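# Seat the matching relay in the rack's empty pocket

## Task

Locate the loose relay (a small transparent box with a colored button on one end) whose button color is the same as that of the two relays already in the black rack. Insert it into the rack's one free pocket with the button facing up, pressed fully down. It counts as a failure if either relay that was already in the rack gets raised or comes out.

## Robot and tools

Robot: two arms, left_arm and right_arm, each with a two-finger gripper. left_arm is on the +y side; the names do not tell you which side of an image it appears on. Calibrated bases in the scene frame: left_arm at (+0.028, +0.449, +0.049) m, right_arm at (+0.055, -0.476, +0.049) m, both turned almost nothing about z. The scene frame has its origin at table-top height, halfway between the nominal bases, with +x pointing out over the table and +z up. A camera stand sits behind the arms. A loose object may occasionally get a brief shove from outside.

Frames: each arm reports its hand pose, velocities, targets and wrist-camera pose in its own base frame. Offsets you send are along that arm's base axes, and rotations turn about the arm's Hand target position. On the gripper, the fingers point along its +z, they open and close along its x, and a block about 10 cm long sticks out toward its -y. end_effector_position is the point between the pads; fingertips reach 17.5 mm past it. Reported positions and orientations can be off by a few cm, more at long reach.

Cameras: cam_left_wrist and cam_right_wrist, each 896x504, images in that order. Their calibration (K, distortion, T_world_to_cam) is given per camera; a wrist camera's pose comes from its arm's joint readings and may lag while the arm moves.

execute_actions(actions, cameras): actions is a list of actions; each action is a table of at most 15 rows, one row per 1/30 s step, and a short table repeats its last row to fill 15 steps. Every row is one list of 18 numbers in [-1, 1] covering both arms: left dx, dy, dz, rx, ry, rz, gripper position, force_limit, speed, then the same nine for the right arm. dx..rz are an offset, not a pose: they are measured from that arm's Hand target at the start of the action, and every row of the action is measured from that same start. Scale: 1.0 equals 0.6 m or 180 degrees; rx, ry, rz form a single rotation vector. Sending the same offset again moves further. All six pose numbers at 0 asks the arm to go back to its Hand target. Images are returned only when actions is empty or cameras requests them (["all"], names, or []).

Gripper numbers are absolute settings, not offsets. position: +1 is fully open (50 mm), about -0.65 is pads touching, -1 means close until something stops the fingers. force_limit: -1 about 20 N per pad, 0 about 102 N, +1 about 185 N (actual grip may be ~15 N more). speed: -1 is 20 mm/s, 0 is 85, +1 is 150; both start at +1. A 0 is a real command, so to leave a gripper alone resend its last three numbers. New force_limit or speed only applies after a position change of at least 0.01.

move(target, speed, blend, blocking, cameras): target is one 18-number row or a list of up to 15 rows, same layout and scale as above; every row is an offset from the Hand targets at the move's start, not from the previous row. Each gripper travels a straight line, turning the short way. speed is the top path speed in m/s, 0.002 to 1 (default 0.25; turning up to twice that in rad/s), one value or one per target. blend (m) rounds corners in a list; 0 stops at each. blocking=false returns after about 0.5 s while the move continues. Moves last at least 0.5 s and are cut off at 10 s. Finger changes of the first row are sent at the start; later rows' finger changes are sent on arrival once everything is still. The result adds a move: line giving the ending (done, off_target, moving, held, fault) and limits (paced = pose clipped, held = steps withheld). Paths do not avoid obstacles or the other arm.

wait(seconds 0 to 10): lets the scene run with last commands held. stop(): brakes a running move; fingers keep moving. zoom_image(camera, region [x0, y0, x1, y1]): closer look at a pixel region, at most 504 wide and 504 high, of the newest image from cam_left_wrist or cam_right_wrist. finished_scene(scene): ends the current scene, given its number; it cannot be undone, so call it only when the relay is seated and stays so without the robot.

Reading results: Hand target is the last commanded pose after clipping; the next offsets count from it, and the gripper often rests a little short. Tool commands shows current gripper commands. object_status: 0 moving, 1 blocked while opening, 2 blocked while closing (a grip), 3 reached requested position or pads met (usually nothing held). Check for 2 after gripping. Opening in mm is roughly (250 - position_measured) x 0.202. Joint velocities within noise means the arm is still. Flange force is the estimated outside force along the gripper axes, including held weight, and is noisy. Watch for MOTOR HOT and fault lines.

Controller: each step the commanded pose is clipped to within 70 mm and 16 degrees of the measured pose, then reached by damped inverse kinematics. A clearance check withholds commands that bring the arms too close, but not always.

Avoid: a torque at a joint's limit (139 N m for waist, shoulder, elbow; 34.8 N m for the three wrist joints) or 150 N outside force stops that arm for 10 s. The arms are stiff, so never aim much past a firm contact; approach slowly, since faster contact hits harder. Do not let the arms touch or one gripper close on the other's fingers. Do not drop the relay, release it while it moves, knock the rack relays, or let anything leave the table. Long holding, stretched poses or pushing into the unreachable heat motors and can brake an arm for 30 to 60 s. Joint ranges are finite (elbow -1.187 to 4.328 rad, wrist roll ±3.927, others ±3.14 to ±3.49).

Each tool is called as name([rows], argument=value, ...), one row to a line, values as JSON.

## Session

execute_actions(actions=[])

Scene clock: 0.00 s.
left_arm: end_effector_position=(+0.2625, +0.3791, +0.1508) position_measured=3 object_status=3 end_effector_quat_wxyz=(+0.734, -0.438, -0.515, -0.062) | right_arm: end_effector_position=(+0.2732, +0.1468, +0.1893) position_measured=3 object_status=3 end_effector_quat_wxyz=(-0.111, +0.865, +0.453, -0.182)
Joint positions: left_arm=[0.367 0.695 -0.011 -1.36 -1.939 0.108] | right_arm=[0.627 -0.014 -0.215 -0.273 -1.705 -1.224]
Joint velocities: within noise
Flange force (N): no reading
Hand target: left_arm +0.2625, +0.3791, +0.1508; +0.734, -0.438, -0.515, -0.062 | right_arm +0.2732, +0.1468, +0.1893; -0.111, +0.865, +0.453, -0.182
Tool commands: left_gripper/position=+1.0 left_gripper/force_limit=+1.0 left_gripper/speed=+1.0 right_gripper/position=+1.0 right_gripper/force_limit=+1.0 right_gripper/speed=+1.0
camera_calibration:
cam_left_wrist: T_world_to_cam=[[0.464883, 0.367895, 0.805318, -0.372375], [0.754694, 0.310946, -0.57771, -0.216129], [-0.462947, 0.876336, -0.133095, -0.0567289], [0, 0, 0, 1]] pos_world=[0.30996, 0.253913, 0.16747]
cam_right_wrist: T_world_to_cam=[[0.53296, 0.814423, -0.229499, -0.211016], [0.83191, -0.553888, -0.0336591, -0.121499], [-0.15453, -0.172984, -0.972727, 0.386368], [0, 0, 0, 1]] pos_world=[0.273245, 0.171395, 0.323312]

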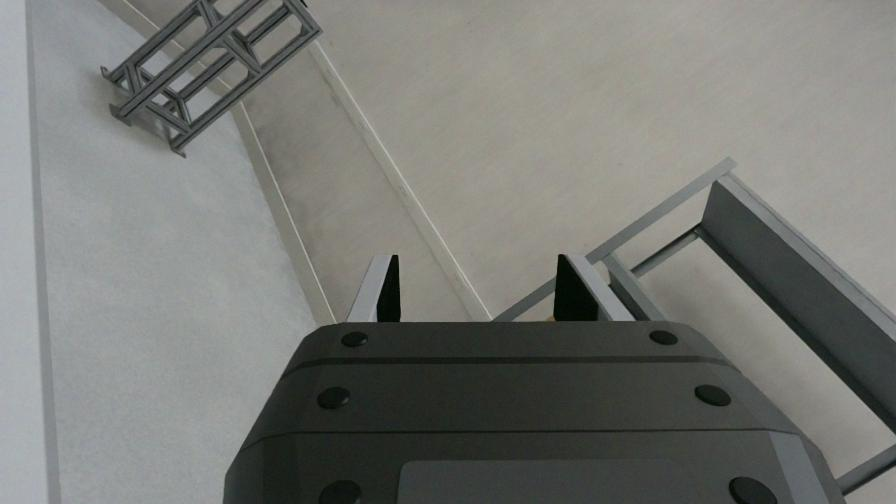

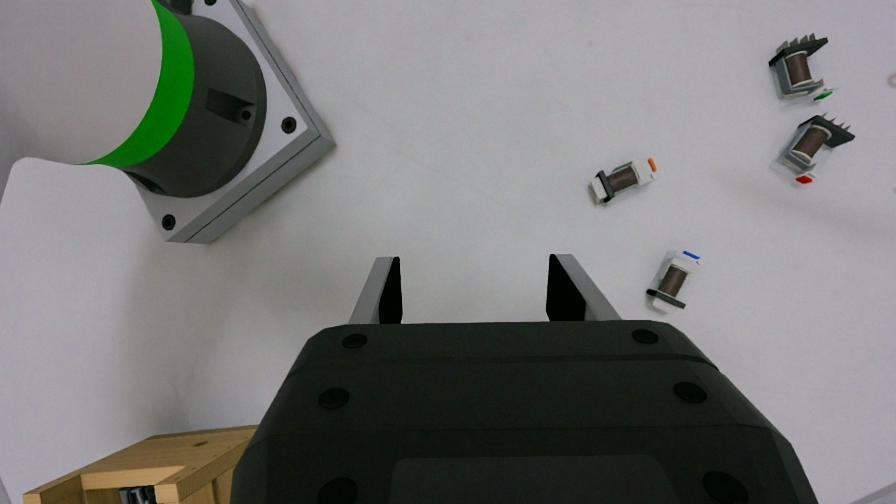

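move(target=[0.08,-0.5,0.2,-0.531,-0.134,-0.256,1,0,1,0,0,0,0,0,0,1,0,1], speed=0.5, cameras=["cam_left_wrist"])

zoom_image(camera="cam_left_wrist", region=[400, 0, 896, 320])

Scene clock: 5.80 s.
left_arm: end_effector_position=(+0.3105, +0.0791, +0.2708) position_measured=3 object_status=3 end_effector_quat_wxyz=(+0.000, +0.946, +0.326, +0.000) | right_arm: end_effector_position=(+0.2732, +0.1468, +0.1893) position_measured=3 object_status=3 end_effector_quat_wxyz=(-0.111, +0.865, +0.453, -0.182)
Joint positions: left_arm=[0.668 -0.341 -0.308 0 -1.603 -1.575] | right_arm=[0.627 -0.014 -0.215 -0.273 -1.705 -1.224]
Flange force (N): left_arm=[2.5 8.7 1.3] | right_arm=[-3.7 -4.0 1.0]
Hand target: left_arm +0.3105, +0.0791, +0.2708; +0.000, +0.946, +0.326, +0.000 | right_arm +0.2732, +0.1468, +0.1893; -0.111, +0.865, +0.453, -0.182
Off the commanded pose: left_arm 0.000 m, 0 deg | right_arm 0.000 m, 0 deg.
move: done
camera_calibration:
cam_left_wrist: T_world_to_cam=[[0.79385, 0.608107, -0.00266749, -0.283327], [0.568348, -0.740372, 0.358929, -0.202338], [0.216292, -0.286452, -0.933361, 0.342212], [0, 0, 0, 1]] pos_world=[0.2659, 0.120515, 0.391277]
Images, in order (width x height): cam_left_wrist 896x504.

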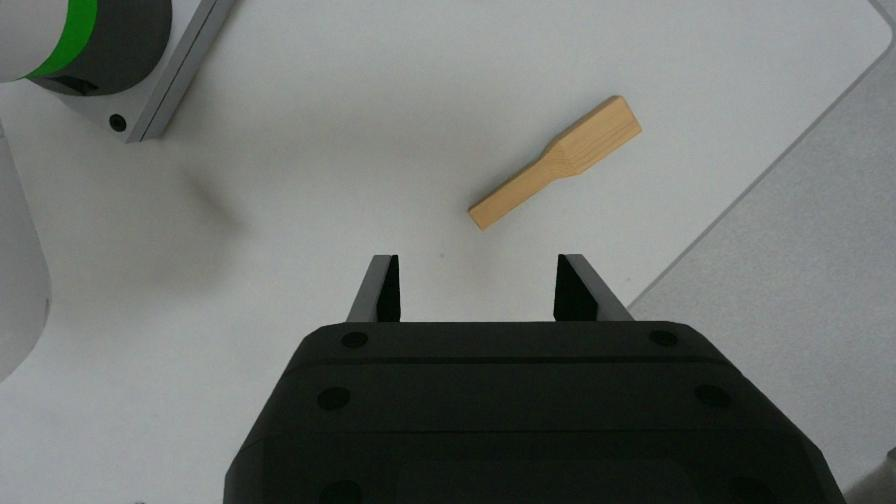

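Scaled by 1.016 from the camera's 896x504 image, which has a finer 1280x720 frame.

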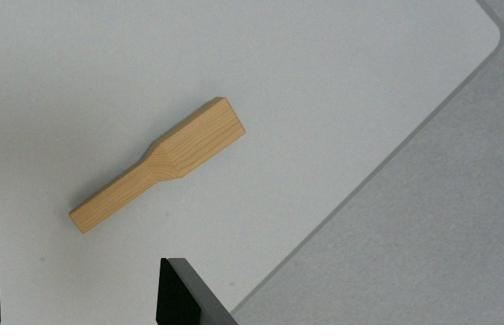

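move(target=[0.06,-0.4,0,0,0,0,1,0,1,0,0,0.1,0,0,0,1,0,1], speed=0.4, cameras=["cam_left_wrist"])

Scene clock: 8.70 s.
left_arm: end_effector_position=(+0.3465, -0.1608, +0.2708) position_measured=3 object_status=3 end_effector_quat_wxyz=(+0.000, +0.946, +0.326, +0.000) | right_arm: end_effector_position=(+0.2732, +0.1468, +0.2493) position_measured=3 object_status=3 end_effector_quat_wxyz=(-0.111, +0.865, +0.453, -0.182)
Joint positions: left_arm=[-0.087 -0.174 -0.182 0 -1.562 -0.82] | right_arm=[0.626 -0.046 -0.101 -0.281 -1.845 -1.264]
Flange force (N): left_arm=[-3.6 6.3 0.9] | right_arm=[-3.3 -3.7 1.5]
Hand target: left_arm +0.3465, -0.1609, +0.2708; +0.000, +0.946, +0.326, +0.000 | right_arm +0.2732, +0.1468, +0.2493; -0.111, +0.865, +0.453, -0.182
Off the commanded pose: left_arm 0.000 m, 0 deg | right_arm 0.000 m, 0 deg.
move: done; limits=paced
camera_calibration:
cam_left_wrist: T_world_to_cam=[[0.79385, 0.608107, -0.00266686, -0.165961], [0.56834, -0.740363, 0.35896, -0.400497], [0.216312, -0.286477, -0.933349, 0.265664], [0, 0, 0, 1]] pos_world=[0.3019, -0.119485, 0.391277]
Images, in order (width x height): cam_left_wrist 896x504.

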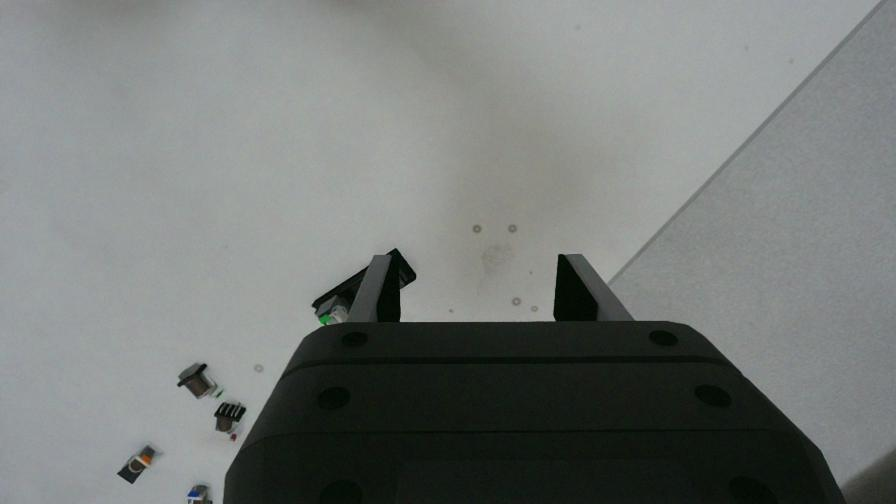

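move(target=[0,0.4,0,0,0,0,1,0,1,-0.047,0.38,-0.18,-0.007,-0.1367,0.009,1,0,1], speed=0.3, cameras=["cam_right_wrist"])

zoom_image(camera="cam_right_wrist", region=[400, 110, 560, 260])

Scene clock: 11.83 s.
left_arm: end_effector_position=(+0.3465, +0.0791, +0.2708) position_measured=3 object_status=3 end_effector_quat_wxyz=(+0.000, +0.946, +0.326, +0.000) | right_arm: end_effector_position=(+0.2450, +0.3748, +0.1413) position_measured=3 object_status=3 end_effector_quat_wxyz=(+0.000, +0.879, +0.476, +0.000)
Joint positions: left_arm=[0.599 -0.245 -0.239 0 -1.576 -1.507] | right_arm=[1.286 0.053 -0.276 -0.001 -1.243 -1.863]
Flange force (N): left_arm=[1.0 10.0 1.3] | right_arm=[-7.6 -1.1 -2.3]
Hand target: left_arm +0.3465, +0.0791, +0.2708; +0.000, +0.946, +0.326, +0.000 | right_arm +0.2450, +0.3748, +0.1413; +0.000, +0.879, +0.476, +0.000
Off the commanded pose: left_arm 0.000 m, 0 deg | right_arm 0.000 m, 0 deg.
move: done
camera_calibration:
cam_right_wrist: T_world_to_cam=[[0.561474, 0.827444, -0.00908723, -0.435703], [0.782649, -0.527447, 0.330544, -0.0227225], [0.268714, -0.192704, -0.943747, 0.274306], [0, 0, 0, 1]] pos_world=[0.18871, 0.401395, 0.262427]
Images, in order (width x height): cam_right_wrist 896x504.

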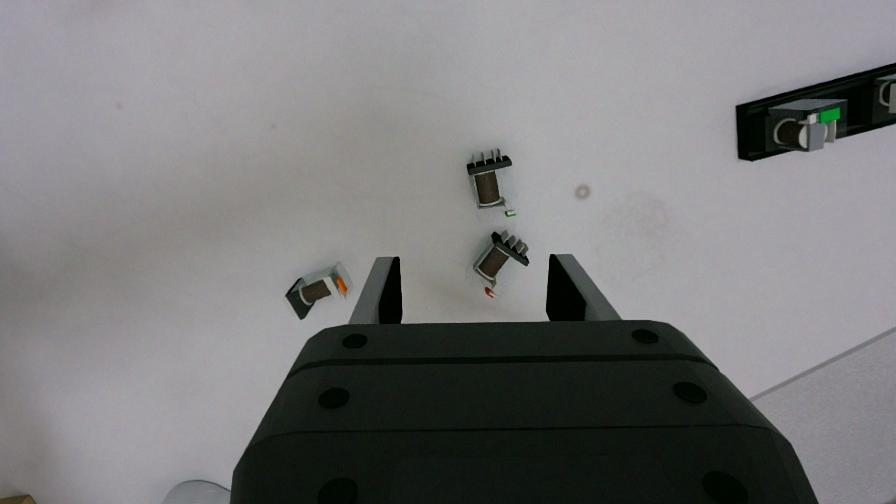

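Scaled by 3.150 from the camera's 896x504 image, which has a finer 1280x720 frame.

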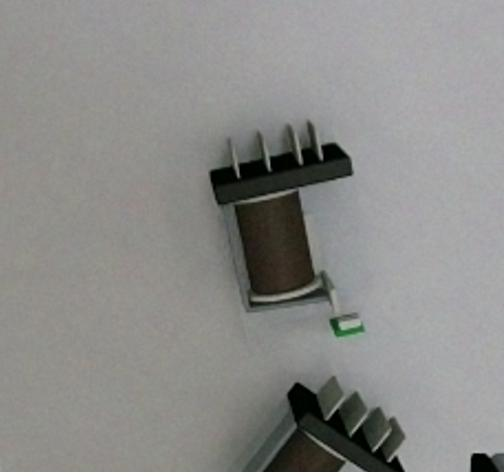

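zoom_image(camera="cam_right_wrist", region=[726, 40, 896, 190])

Scaled by 2.965 from the camera's 896x504 image, which has a finer 1280x720 frame.

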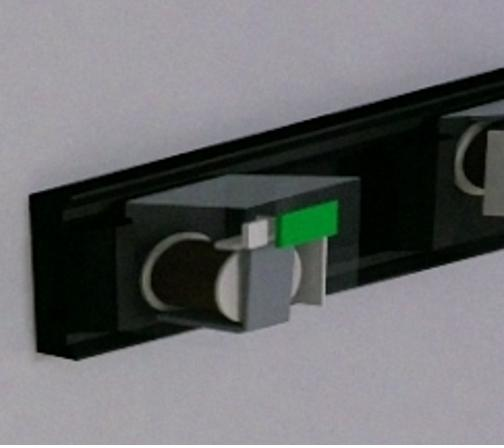

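move(target=[0,0.15,0,0,0,0,1,0,1,0.0255,0.0205,-0.145,0.1327,0.2443,0.0468,1,0,1], speed=0.3, cameras=["all"])

zoom_image(camera="cam_right_wrist", region=[370, 180, 590, 340])

Scene clock: 24.73 s.
left_arm: end_effector_position=(+0.3465, +0.1692, +0.2708) position_measured=3 object_status=3 end_effector_quat_wxyz=(+0.000, +0.946, +0.326, +0.000) | right_arm: end_effector_position=(+0.2603, +0.3871, +0.0543) position_measured=3 object_status=3 end_effector_quat_wxyz=(-0.355, +0.760, +0.493, -0.231)
Joint positions: left_arm=[0.798 -0.164 -0.174 0 -1.561 -1.706] | right_arm=[0.71 0.547 0.066 -0.765 -1.565 -0.931]
Flange force (N): left_arm=[3.1 7.5 1.9] | right_arm=[-3.4 -5.1 -0.7]
Hand target: left_arm +0.3465, +0.1691, +0.2708; +0.000, +0.946, +0.326, +0.000 | right_arm +0.2603, +0.3871, +0.0543; -0.355, +0.760, +0.493, -0.231
Off the commanded pose: left_arm 0.000 m, 0 deg | right_arm 0.000 m, 0 deg.
move: done
camera_calibration:
cam_left_wrist: T_world_to_cam=[[0.793854, 0.608103, -0.00268466, -0.36655], [0.568377, -0.74041, 0.358806, -0.156061], [0.216203, -0.286365, -0.933408, 0.360255], [0, 0, 0, 1]] pos_world=[0.3018, 0.210515, 0.391277]
cam_right_wrist: T_world_to_cam=[[0.412109, 0.91089, -0.0210919, -0.447985], [0.779046, -0.364275, -0.510285, -0.0160155], [-0.472497, 0.193862, -0.859747, 0.229236], [0, 0, 0, 1]] pos_world=[0.305409, 0.357791, 0.179464]

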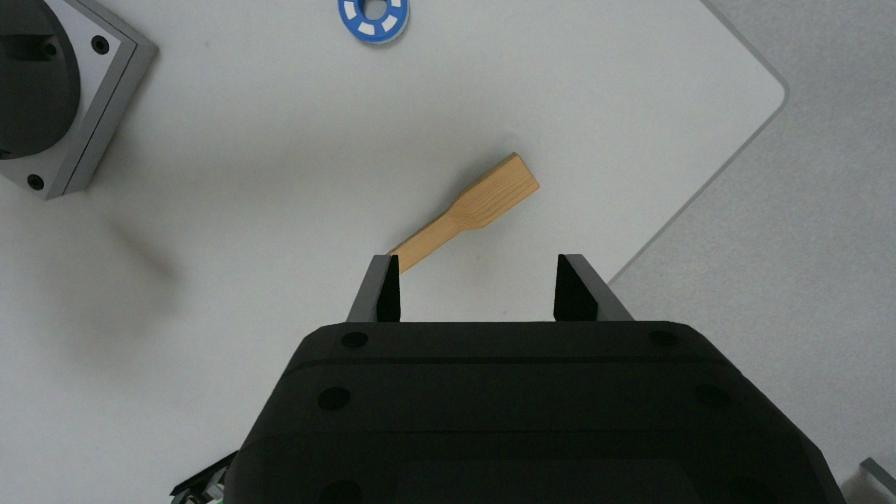

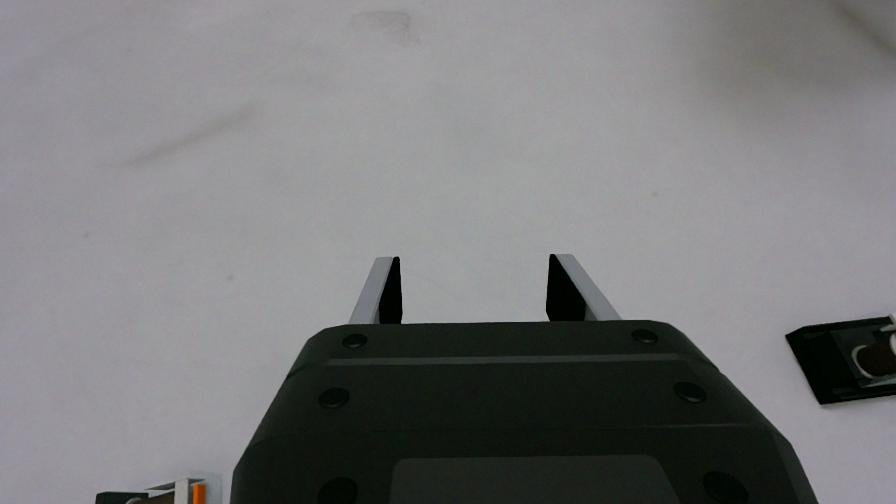

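Scaled by 2.291 from the camera's 896x504 image, which has a finer 1280x720 frame.

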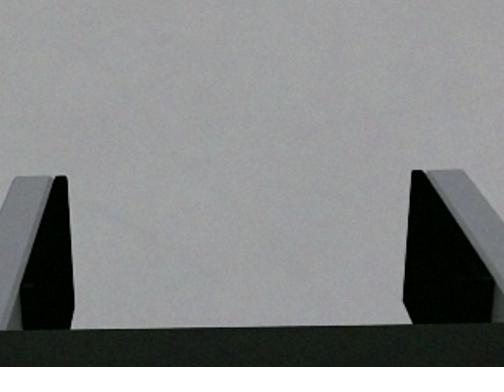

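move(target=[0,0,0,0,0,0,1,0,1,0,0,-0.068,0,0,0,1,0,1], speed=0.12, cameras=["cam_right_wrist"])

zoom_image(camera="cam_right_wrist", region=[370, 180, 590, 340])

Scene clock: 27.07 s.
left_arm: end_effector_position=(+0.3465, +0.1691, +0.2708) position_measured=3 object_status=3 end_effector_quat_wxyz=(+0.000, +0.946, +0.326, +0.000) | right_arm: end_effector_position=(+0.2603, +0.3871, +0.0135) position_measured=3 object_status=3 end_effector_quat_wxyz=(-0.355, +0.760, +0.493, -0.231)
Joint positions: left_arm=[0.798 -0.164 -0.174 0 -1.561 -1.706] | right_arm=[0.709 0.614 0.055 -0.767 -1.508 -0.876]
Flange force (N): left_arm=[2.4 7.1 1.8] | right_arm=[-2.7 -5.0 -0.9]
Hand target: left_arm +0.3465, +0.1691, +0.2708; +0.000, +0.946, +0.326, +0.000 | right_arm +0.2603, +0.3871, +0.0135; -0.355, +0.760, +0.493, -0.231
Off the commanded pose: left_arm 0.000 m, 0 deg | right_arm 0.000 m, 0 deg.
move: done
camera_calibration:
cam_right_wrist: T_world_to_cam=[[0.412151, 0.910867, -0.0212719, -0.448826], [0.778971, -0.364388, -0.510319, -0.0367669], [-0.472584, 0.193759, -0.859722, 0.194219], [0, 0, 0, 1]] pos_world=[0.305409, 0.357791, 0.138664]
Images, in order (width x height): cam_right_wrist 896x504.

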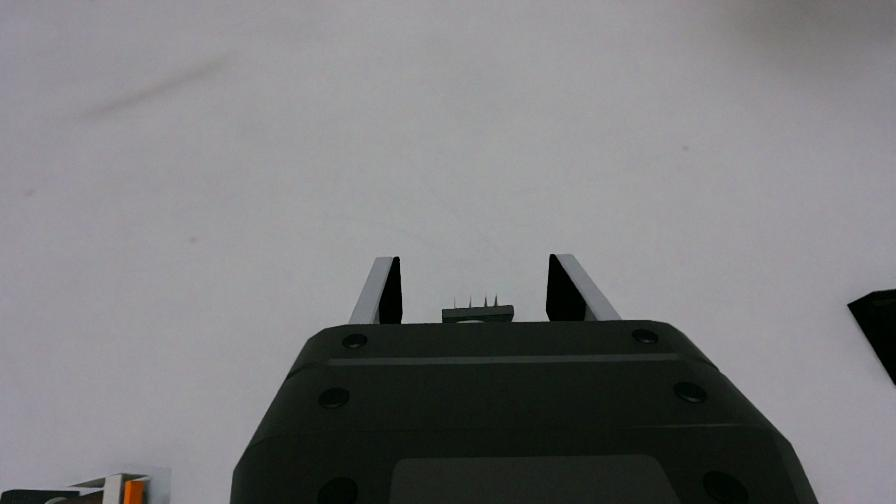

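Scaled by 2.291 from the camera's 896x504 image, which has a finer 1280x720 frame.

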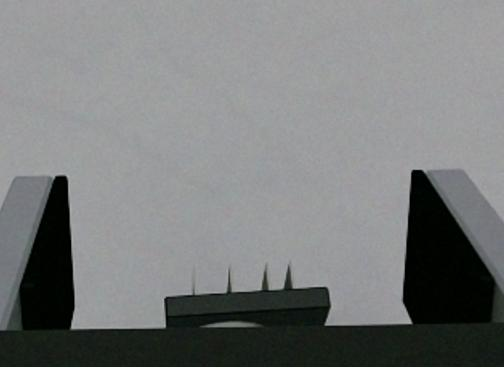

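move([
  [0,0,0,0,0,0,1,0,1,0.0152,-0.0068,0,0,0,0.0194,1,-0.8,-0.8],
  [0,0,0,0,0,0,1,0,1,0.0152,-0.0068,-0.048,0,0,0.0194,1,-0.8,-0.8],
], speed=0.06, cameras=["cam_right_wrist"])

zoom_image(camera="cam_right_wrist", region=[370, 180, 590, 340])

Scene clock: 32.23 s.
left_arm: end_effector_position=(+0.3465, +0.1691, +0.2708) position_measured=3 object_status=3 end_effector_quat_wxyz=(+0.000, +0.946, +0.326, +0.000) | right_arm: end_effector_position=(+0.2693, +0.3830, -0.0153) position_measured=3 object_status=3 end_effector_quat_wxyz=(-0.347, +0.745, +0.516, -0.241)
Joint positions: left_arm=[0.798 -0.164 -0.174 0 -1.561 -1.706] | right_arm=[0.71 0.696 0.102 -0.738 -1.518 -0.816]
Flange force (N): left_arm=[2.6 7.2 1.6] | right_arm=[-1.9 -3.8 -0.7]
Hand target: left_arm +0.3465, +0.1691, +0.2708; +0.000, +0.946, +0.326, +0.000 | right_arm +0.2694, +0.3830, -0.0153; -0.347, +0.745, +0.516, -0.241
Off the commanded pose: left_arm 0.000 m, 0 deg | right_arm 0.000 m, 0 deg.
move: done
camera_calibration:
cam_right_wrist: T_world_to_cam=[[0.355799, 0.93432, -0.0212893, -0.443296], [0.79976, -0.316185, -0.510305, -0.0840755], [-0.48352, 0.16454, -0.85973, 0.18867], [0, 0, 0, 1]] pos_world=[0.31619, 0.356553, 0.109864]
Images, in order (width x height): cam_right_wrist 896x504.

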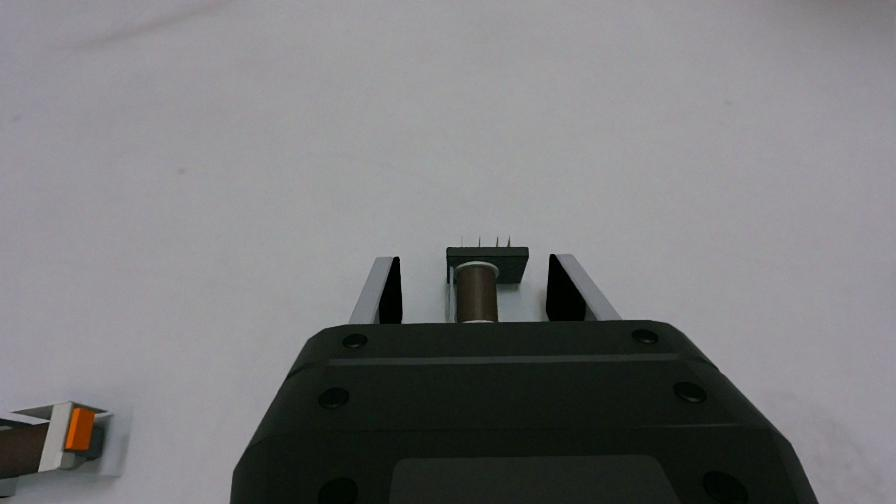

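Scaled by 2.291 from the camera's 896x504 image, which has a finer 1280x720 frame.

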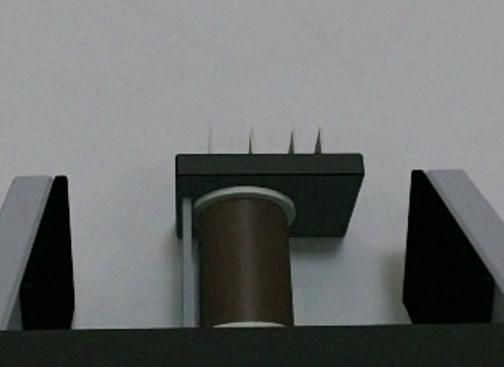

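move([
  [0,0,0,0,0,0,1,0,1,-0.0022,0.008,-0.005,0,0,0,1,-0.8,-0.8],
  [0,0,0,0,0,0,1,0,1,-0.0022,0.008,-0.005,0,0,0,-1,-0.7,-0.8],
  [0,0,0,0,0,0,1,0,1,-0.0022,0.008,0.1,0,0,0,-1,-0.7,-0.8],
], speed=0.08, cameras=["cam_right_wrist"])

zoom_image(camera="cam_right_wrist", region=[370, 180, 590, 340])

Scene clock: 36.30 s.
left_arm: end_effector_position=(+0.3465, +0.1691, +0.2708) position_measured=3 object_status=3 end_effector_quat_wxyz=(+0.000, +0.946, +0.326, +0.000) | right_arm: end_effector_position=(+0.2681, +0.3878, +0.0446) position_measured=116 object_status=2 end_effector_quat_wxyz=(-0.347, +0.745, +0.516, -0.241)
Joint positions: left_arm=[0.798 -0.164 -0.174 0 -1.561 -1.706] | right_arm=[0.717 0.599 0.117 -0.74 -1.596 -0.896]
Flange force (N): left_arm=[3.2 7.3 1.5] | right_arm=[-2.7 -4.4 -0.5]
Hand target: left_arm +0.3465, +0.1691, +0.2708; +0.000, +0.946, +0.326, +0.000 | right_arm +0.2681, +0.3878, +0.0447; -0.347, +0.745, +0.516, -0.241
Off the commanded pose: left_arm 0.000 m, 0 deg | right_arm 0.000 m, 0 deg.
move: done
camera_calibration:
cam_right_wrist: T_world_to_cam=[[0.355788, 0.934325, -0.0212411, -0.446048], [0.799811, -0.316165, -0.510236, -0.0509345], [-0.483442, 0.164547, -0.859772, 0.238816], [0, 0, 0, 1]] pos_world=[0.31489, 0.361353, 0.169864]
Images, in order (width x height): cam_right_wrist 896x504.

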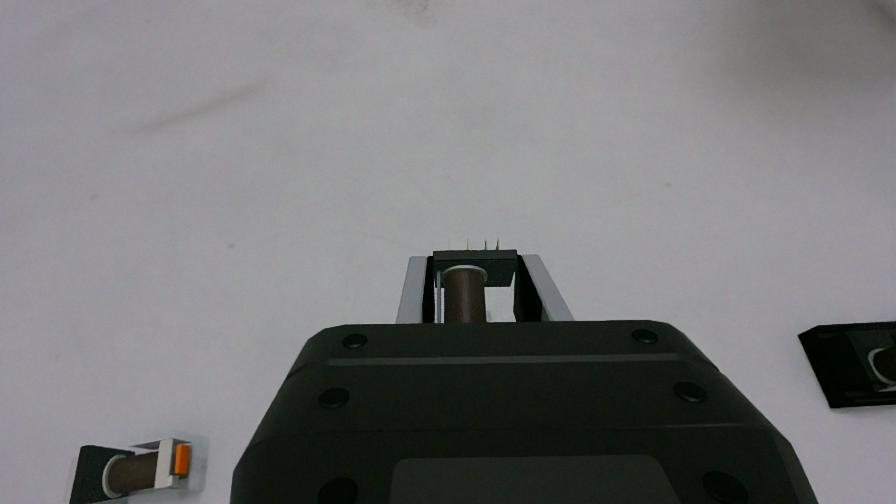

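Scaled by 2.291 from the camera's 896x504 image, which has a finer 1280x720 frame.

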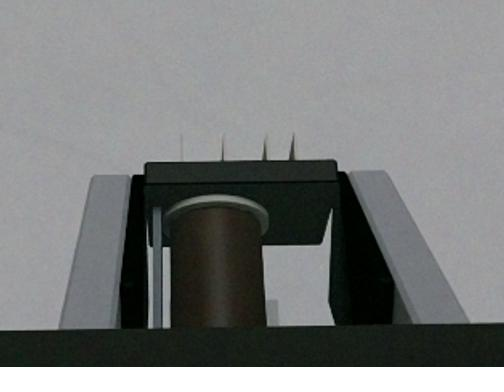

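move([
  [0,0,0,0,0,0,1,0,1,-0.0,0.0,0.15,-0.178,-0.467,0,-1,-0.7,-0.8],
], speed=0.35, cameras=["cam_right_wrist"])

zoom_image(camera="cam_right_wrist", region=[370, 180, 590, 340])

Scene clock: 40.83 s.
left_arm: end_effector_position=(+0.3465, +0.1691, +0.2708) position_measured=3 object_status=3 end_effector_quat_wxyz=(+0.000, +0.946, +0.326, +0.000) | right_arm: end_effector_position=(+0.2681, +0.3878, +0.1347) position_measured=116 object_status=2 end_effector_quat_wxyz=(+0.283, +0.774, +0.534, +0.191)
Joint positions: left_arm=[0.798 -0.164 -0.174 0 -1.561 -1.706] | right_arm=[1.62 0.182 -0.507 0.657 -1.281 -2.308]
Flange force (N): left_arm=[3.4 7.1 1.3] | right_arm=[-4.6 0.3 -1.0]
Hand target: left_arm +0.3465, +0.1691, +0.2708; +0.000, +0.946, +0.326, +0.000 | right_arm +0.2681, +0.3878, +0.1347; +0.283, +0.774, +0.534, +0.191
Off the commanded pose: left_arm 0.000 m, 0 deg | right_arm 0.000 m, 0 deg.
move: done
camera_calibration:
cam_right_wrist: T_world_to_cam=[[0.375878, 0.926669, -0.000181702, -0.449452], [0.473649, -0.191954, 0.859541, -0.150236], [0.796475, -0.323168, -0.511067, 0.115264], [0, 0, 0, 1]] pos_world=[0.148293, 0.424905, 0.187959]
Images, in order (width x height): cam_right_wrist 896x504.

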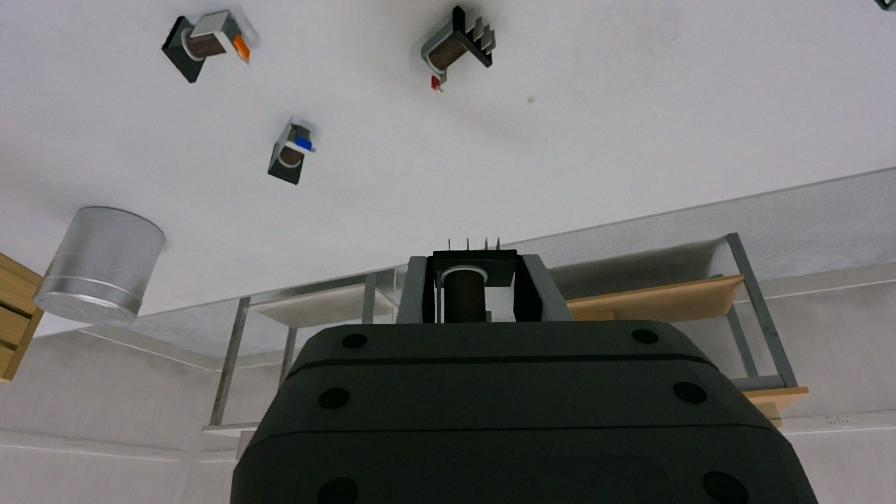

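Scaled by 2.291 from the camera's 896x504 image, which has a finer 1280x720 frame.

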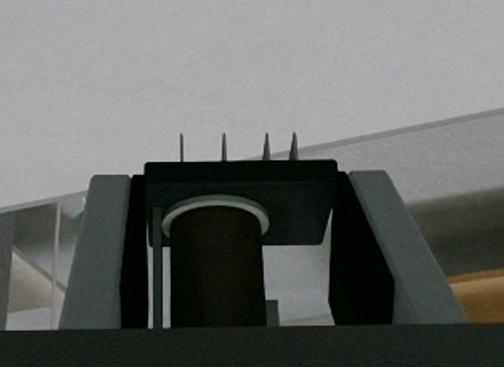

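move([
  [0,0,0,0,0,0,1,0,1,-0.099,0.044,0,0,0,0,-1,-0.7,-0.8],
  [0,0,0,0,0,0,1,0,1,-0.099,0.044,-0.233,0,0,0,-1,-0.7,-0.8],
], speed=[0.2,0.08], cameras=["cam_right_wrist"])

zoom_image(camera="cam_right_wrist", region=[400, 210, 540, 330])

Scene clock: 45.37 s.
left_arm: end_effector_position=(+0.3465, +0.1691, +0.2708) position_measured=3 object_status=3 end_effector_quat_wxyz=(+0.000, +0.946, +0.326, +0.000) | right_arm: end_effector_position=(+0.2087, +0.4143, -0.0051) position_measured=116 object_status=2 end_effector_quat_wxyz=(+0.283, +0.774, +0.534, +0.191)
Joint positions: left_arm=[0.798 -0.164 -0.174 0 -1.561 -1.706] | right_arm=[1.738 0.447 -0.554 0.673 -1.083 -2.582]
Flange force (N): left_arm=[3.0 7.1 1.6] | right_arm=[-3.7 1.1 -2.6]
Hand target: left_arm +0.3465, +0.1691, +0.2708; +0.000, +0.946, +0.326, +0.000 | right_arm +0.2087, +0.4142, -0.0051; +0.283, +0.774, +0.534, +0.191
Off the commanded pose: left_arm 0.000 m, 0 deg | right_arm 0.000 m, 0 deg.
move: done
camera_calibration:
cam_right_wrist: T_world_to_cam=[[0.375878, 0.926669, -0.000181702, -0.451615], [0.473649, -0.191954, 0.859541, 0.00313064], [0.796475, -0.323168, -0.511067, 0.0996589], [0, 0, 0, 1]] pos_world=[0.0888932, 0.451305, 0.0481594]
Images, in order (width x height): cam_right_wrist 896x504.

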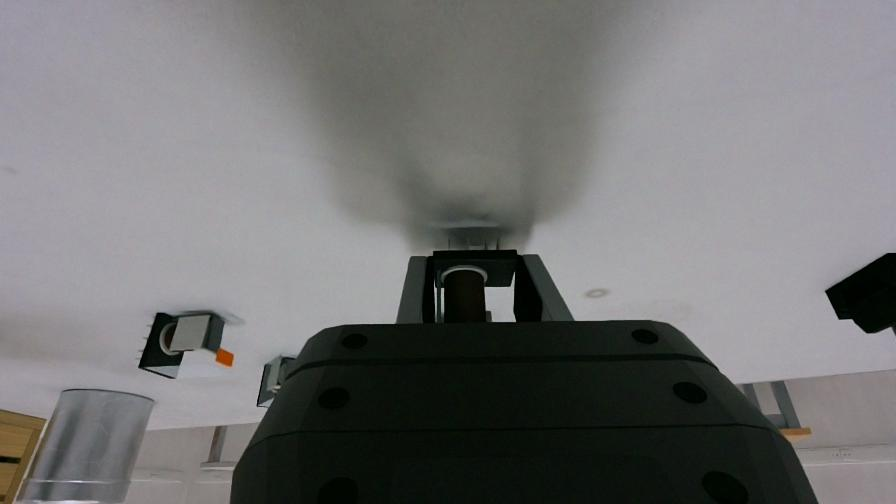

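Scaled by 3.600 from the camera's 896x504 image, which has a finer 1280x720 frame.

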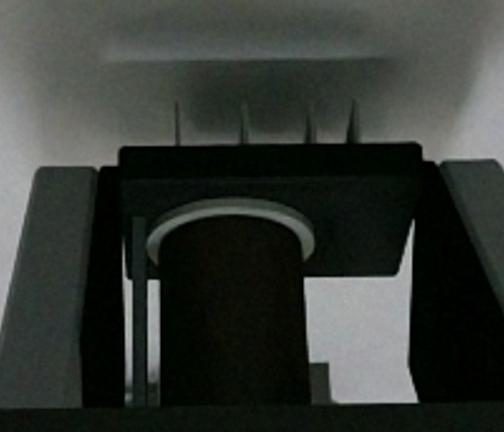

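move(target=[0,0,0,0,0,0,1,0,1,0,0,-0.0085,0,0,0,-1,-0.7,-0.8], speed=0.02, cameras=["cam_right_wrist"])

zoom_image(camera="cam_right_wrist", region=[400, 210, 540, 330])

Scene clock: 47.30 s.
left_arm: end_effector_position=(+0.3465, +0.1691, +0.2708) position_measured=3 object_status=3 end_effector_quat_wxyz=(+0.000, +0.946, +0.326, +0.000) | right_arm: end_effector_position=(+0.2087, +0.4143, -0.0102) position_measured=116 object_status=2 end_effector_quat_wxyz=(+0.283, +0.774, +0.534, +0.191)
Joint positions: left_arm=[0.798 -0.164 -0.174 0 -1.561 -1.706] | right_arm=[1.737 0.457 -0.557 0.678 -1.073 -2.591]
Flange force (N): left_arm=[2.6 6.8 1.2] | right_arm=[-18.4 34.8 -55.7]
Hand target: left_arm +0.3465, +0.1691, +0.2708; +0.000, +0.946, +0.326, +0.000 | right_arm +0.2087, +0.4142, -0.0102; +0.283, +0.774, +0.534, +0.191
Off the commanded pose: left_arm 0.000 m, 0 deg | right_arm 0.000 m, 0 deg.
move: done
camera_calibration:
cam_right_wrist: T_world_to_cam=[[0.37579, 0.926705, -0.0000846876, -0.451628], [0.473545, -0.19195, 0.859599, 0.00751946], [0.796578, -0.323069, -0.510969, 0.0969943], [0, 0, 0, 1]] pos_world=[0.0888927, 0.451305, 0.0430591]
Images, in order (width x height): cam_right_wrist 896x504.

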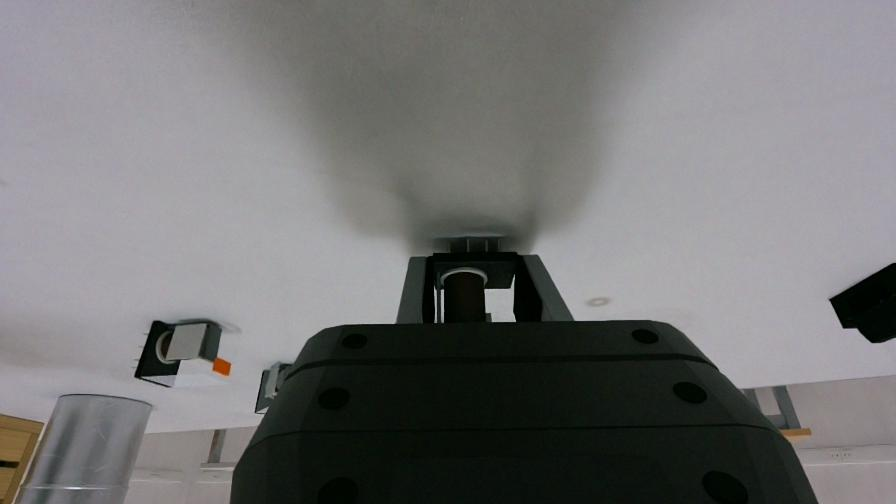

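Scaled by 3.600 from the camera's 896x504 image, which has a finer 1280x720 frame.

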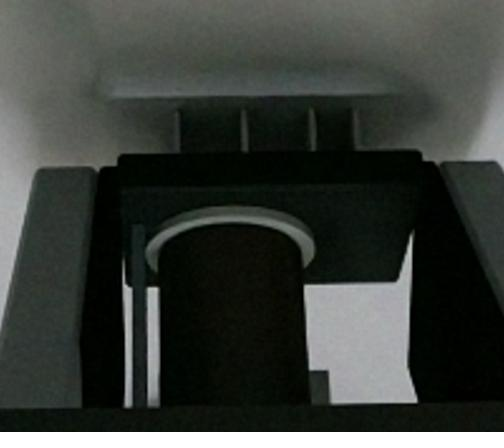

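move([
  [0,0,0,0,0,0,1,0,1,0,0,0.002,0,0,0,-1,-0.7,-0.8],
  [0,0,0,0,0,0,1,0,1,0,0,0.002,0,0,0,0.6,-0.7,-1],
  [0,0,0,0,0,0,1,0,1,-0.1,0.045,0.14,0,0,0,0.6,-0.7,-1],
], speed=[0.02,0.02,0.08], cameras=["cam_right_wrist"])

Scene clock: 51.47 s.
left_arm: end_effector_position=(+0.3465, +0.1691, +0.2708) position_measured=3 object_status=3 end_effector_quat_wxyz=(+0.000, +0.946, +0.326, +0.000) | right_arm: end_effector_position=(+0.1487, +0.4412, +0.0737) position_measured=63 object_status=3 end_effector_quat_wxyz=(+0.283, +0.774, +0.534, +0.191)
Joint positions: left_arm=[0.798 -0.164 -0.174 0 -1.561 -1.706] | right_arm=[1.864 0.372 -0.402 0.549 -1.315 -2.512]
Flange force (N): left_arm=[3.4 7.3 1.7] | right_arm=[-5.1 2.3 -1.2]
Hand target: left_arm +0.3465, +0.1691, +0.2708; +0.000, +0.946, +0.326, +0.000 | right_arm +0.1487, +0.4412, +0.0738; +0.283, +0.774, +0.534, +0.191
Off the commanded pose: left_arm 0.000 m, 0 deg | right_arm 0.000 m, 0 deg.
move: done
camera_calibration:
cam_right_wrist: T_world_to_cam=[[0.375835, 0.926687, -0.000261349, -0.453972], [0.473613, -0.19184, 0.859586, -0.0311635], [0.796517, -0.323186, -0.510991, 0.196462], [0, 0, 0, 1]] pos_world=[0.028893, 0.478205, 0.127059]
Images, in order (width x height): cam_right_wrist 896x504.

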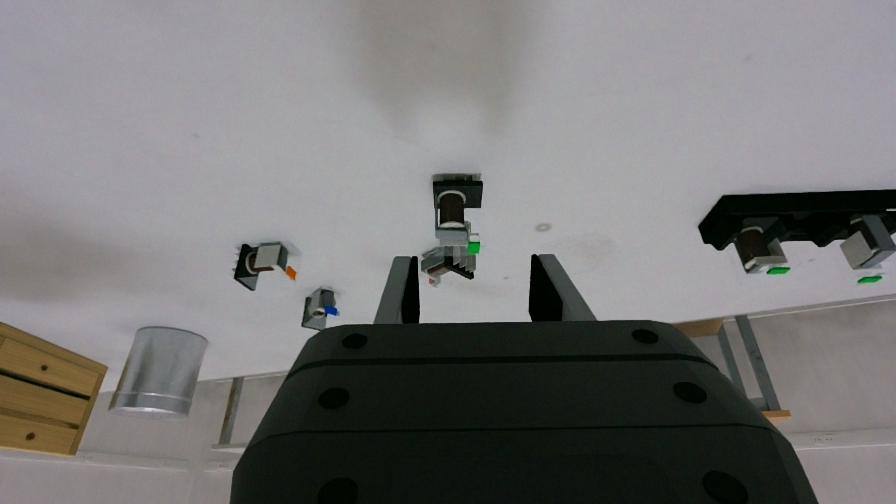

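move(target=[0,0,0,0,0,0,1,0,1,0.111,-0.0503,0.06,0.0792,0.2076,0,1,-0.7,-0.8], speed=0.3, cameras=["cam_right_wrist"])

zoom_image(camera="cam_right_wrist", region=[370, 140, 590, 320])

zoom_image(camera="cam_right_wrist", region=[696, 60, 896, 300])

Scene clock: 55.73 s.
left_arm: end_effector_position=(+0.3465, +0.1691, +0.2708) position_measured=3 object_status=3 end_effector_quat_wxyz=(+0.000, +0.946, +0.326, +0.000) | right_arm: end_effector_position=(+0.2153, +0.4111, +0.1098) position_measured=3 object_status=3 end_effector_quat_wxyz=(+0.001, +0.823, +0.568, -0.002)
Joint positions: left_arm=[0.798 -0.164 -0.174 0 -1.561 -1.706] | right_arm=[1.371 0.125 -0.275 -0.002 -1.176 -1.732]
Flange force (N): left_arm=[3.0 7.5 1.6] | right_arm=[-5.7 -2.0 -2.2]
Hand target: left_arm +0.3465, +0.1691, +0.2708; +0.000, +0.946, +0.326, +0.000 | right_arm +0.2153, +0.4111, +0.1098; +0.001, +0.823, +0.568, -0.002
Off the commanded pose: left_arm 0.000 m, 0 deg | right_arm 0.000 m, 0 deg.
move: done
camera_calibration:
cam_right_wrist: T_world_to_cam=[[0.371158, 0.928471, -0.0135229, -0.449361], [0.878133, -0.346227, 0.330167, -0.0649048], [0.301869, -0.134419, -0.943826, 0.228512], [0, 0, 0, 1]] pos_world=[0.154799, 0.425463, 0.231028]
Images, in order (width x height): cam_right_wrist 896x504.

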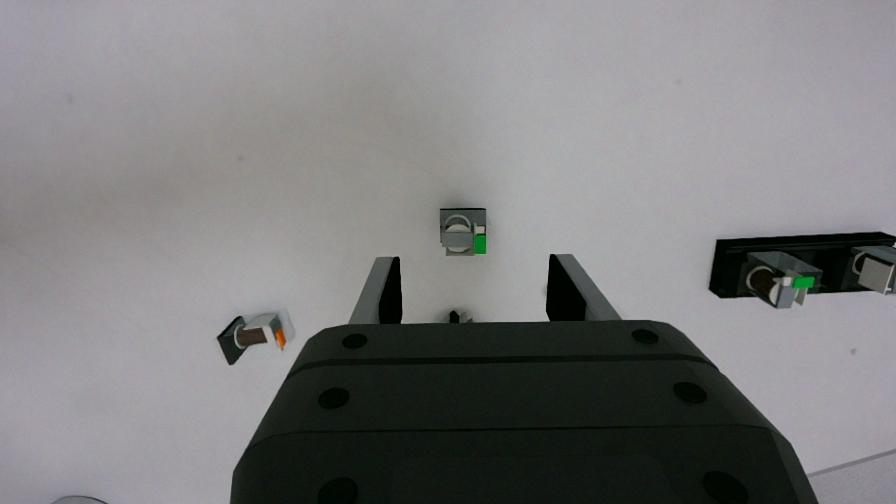

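Scaled by 2.291 from the camera's 896x504 image, which has a finer 1280x720 frame.

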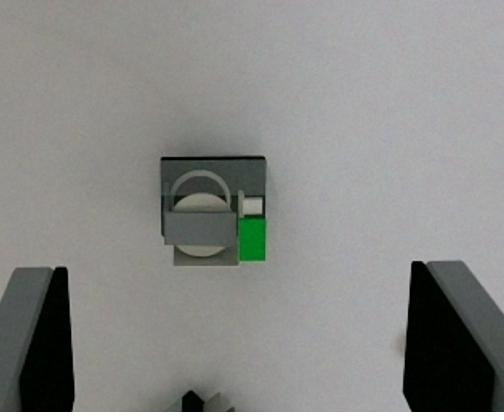

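Scaled by 2.100 from the camera's 896x504 image, which has a finer 1280x720 frame.

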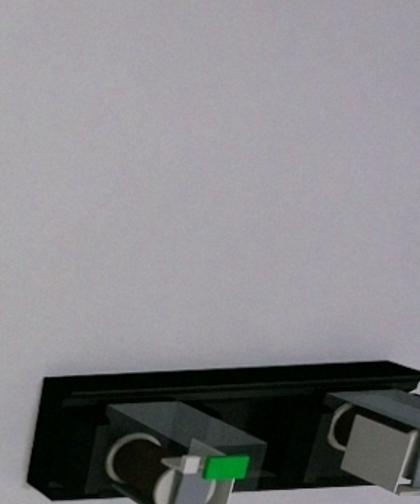

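move(target=[0,0,0,0,0,0,1,0,1,0,0,-0.1,0,0,0,1,-0.7,-0.8], speed=0.15, cameras=["cam_right_wrist"])

Scene clock: 60.23 s.
left_arm: end_effector_position=(+0.3465, +0.1691, +0.2708) position_measured=3 object_status=3 end_effector_quat_wxyz=(+0.000, +0.946, +0.326, +0.000) | right_arm: end_effector_position=(+0.2153, +0.4111, +0.0498) position_measured=3 object_status=3 end_effector_quat_wxyz=(+0.001, +0.823, +0.568, -0.002)
Joint positions: left_arm=[0.798 -0.164 -0.174 0 -1.561 -1.706] | right_arm=[1.371 0.195 -0.35 -0.003 -1.031 -1.731]
Flange force (N): left_arm=[3.4 7.1 1.6] | right_arm=[-4.8 -1.8 -2.6]
Hand target: left_arm +0.3465, +0.1691, +0.2708; +0.000, +0.946, +0.326, +0.000 | right_arm +0.2153, +0.4111, +0.0498; +0.001, +0.823, +0.568, -0.002
Off the commanded pose: left_arm 0.000 m, 0 deg | right_arm 0.000 m, 0 deg.
move: done
camera_calibration:
cam_right_wrist: T_world_to_cam=[[0.371261, 0.92843, -0.0135604, -0.450164], [0.878151, -0.346336, 0.330003, -0.0450237], [0.301688, -0.134425, -0.943883, 0.171922], [0, 0, 0, 1]] pos_world=[0.154799, 0.425463, 0.171028]
Images, in order (width x height): cam_right_wrist 896x504.

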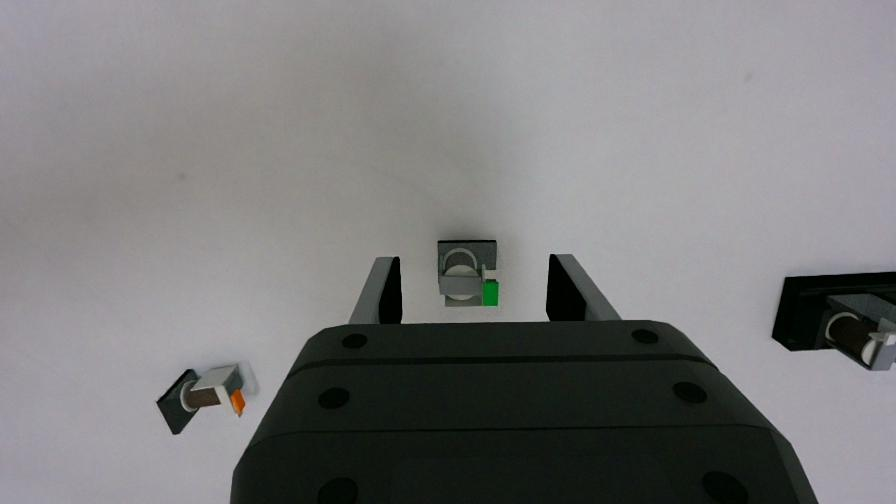

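move([
  [0,0,0,0,0,0,1,0,1,0.0202,-0.0078,0,0,0,0,1,-0.7,-0.8],
  [0,0,0,0,0,0,1,0,1,0.0202,-0.0078,-0.075,0,0,0,1,-0.7,-0.8],
], speed=0.08, cameras=["cam_right_wrist"])

Scene clock: 63.73 s.
left_arm: end_effector_position=(+0.3465, +0.1691, +0.2708) position_measured=3 object_status=3 end_effector_quat_wxyz=(+0.000, +0.946, +0.326, +0.000) | right_arm: end_effector_position=(+0.2274, +0.4064, +0.0048) position_measured=3 object_status=3 end_effector_quat_wxyz=(+0.001, +0.823, +0.568, -0.002)
Joint positions: left_arm=[0.798 -0.164 -0.174 0 -1.561 -1.706] | right_arm=[1.342 0.265 -0.388 -0.003 -0.923 -1.702]
Flange force (N): left_arm=[2.9 7.2 1.6] | right_arm=[-4.5 -1.8 -3.3]
Hand target: left_arm +0.3465, +0.1691, +0.2708; +0.000, +0.946, +0.326, +0.000 | right_arm +0.2274, +0.4064, +0.0048; +0.001, +0.823, +0.568, -0.002
Off the commanded pose: left_arm 0.000 m, 0 deg | right_arm 0.000 m, 0 deg.
move: done
camera_calibration:
cam_right_wrist: T_world_to_cam=[[0.37125, 0.928434, -0.0135255, -0.450908], [0.878125, -0.346324, 0.330085, -0.0424374], [0.301778, -0.134421, -0.943854, 0.125145], [0, 0, 0, 1]] pos_world=[0.166899, 0.420763, 0.126028]
Images, in order (width x height): cam_right_wrist 896x504.

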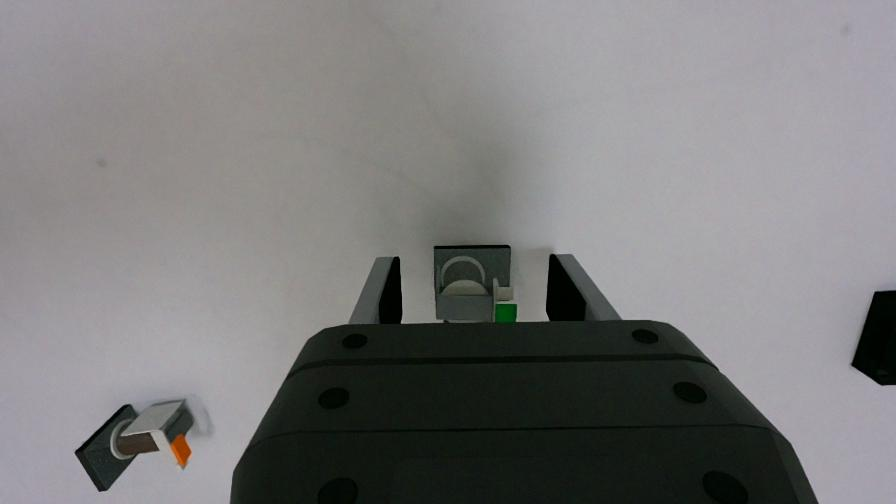

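move([
  [0,0,0,0,0,0,1,0,1,0,0,0,0,0,0,-1,-0.8,-0.8],
  [0,0,0,0,0,0,1,0,1,0,0,0.27,0,0,0,-1,-0.8,-0.8],
  [0,0,0,0,0,0,1,0,1,0.171,0.32,0.285,0,0,0.511,-1,-0.8,-0.8],
], speed=[0.05,0.2,0.35], cameras=["cam_right_wrist"])

Scene clock: 69.73 s.
left_arm: end_effector_position=(+0.3465, +0.1691, +0.2708) position_measured=3 object_status=3 end_effector_quat_wxyz=(+0.000, +0.946, +0.326, +0.000) | right_arm: end_effector_position=(+0.3300, +0.5984, +0.1758) position_measured=116 object_status=2 end_effector_quat_wxyz=(+0.002, +0.163, +0.987, -0.001)
Joint positions: left_arm=[0.798 -0.164 -0.174 0 -1.561 -1.706] | right_arm=[1.26 0.631 0.569 0.005 -1.511 -0.017]
Flange force (N): left_arm=[2.5 6.9 1.5] | right_arm=[2.1 -8.9 1.2]
Hand target: left_arm +0.3465, +0.1691, +0.2708; +0.000, +0.946, +0.326, +0.000 | right_arm +0.3300, +0.5984, +0.1758; +0.002, +0.163, +0.987, -0.001
Off the commanded pose: left_arm 0.000 m, 0 deg | right_arm 0.000 m, 0 deg.
move: done
camera_calibration:
cam_right_wrist: T_world_to_cam=[[-0.940714, 0.338929, -0.0136164, 0.12079], [0.315726, 0.889576, 0.33011, -0.676433], [0.123996, 0.306239, -0.943844, 0.076375], [0, 0, 0, 1]] pos_world=[0.317726, 0.53741, 0.297028]
Images, in order (width x height): cam_right_wrist 896x504.

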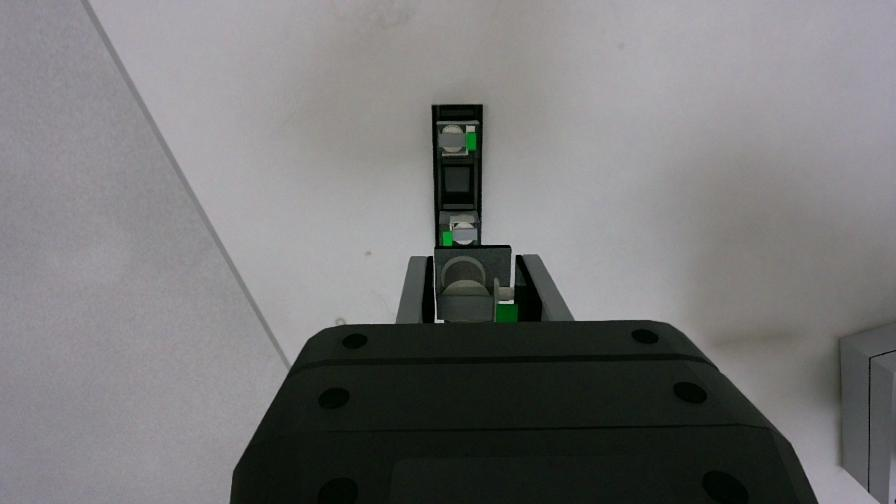

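zoom_image(camera="cam_right_wrist", region=[390, 90, 530, 260])

Scaled by 2.965 from the camera's 896x504 image, which has a finer 1280x720 frame.

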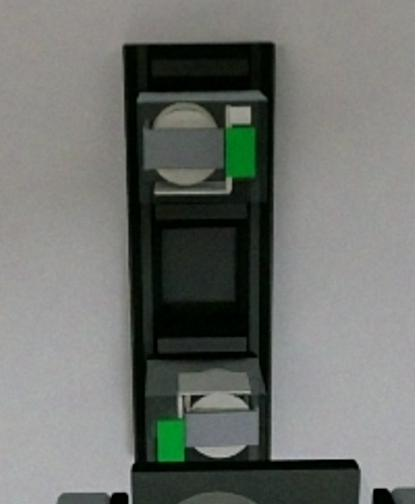

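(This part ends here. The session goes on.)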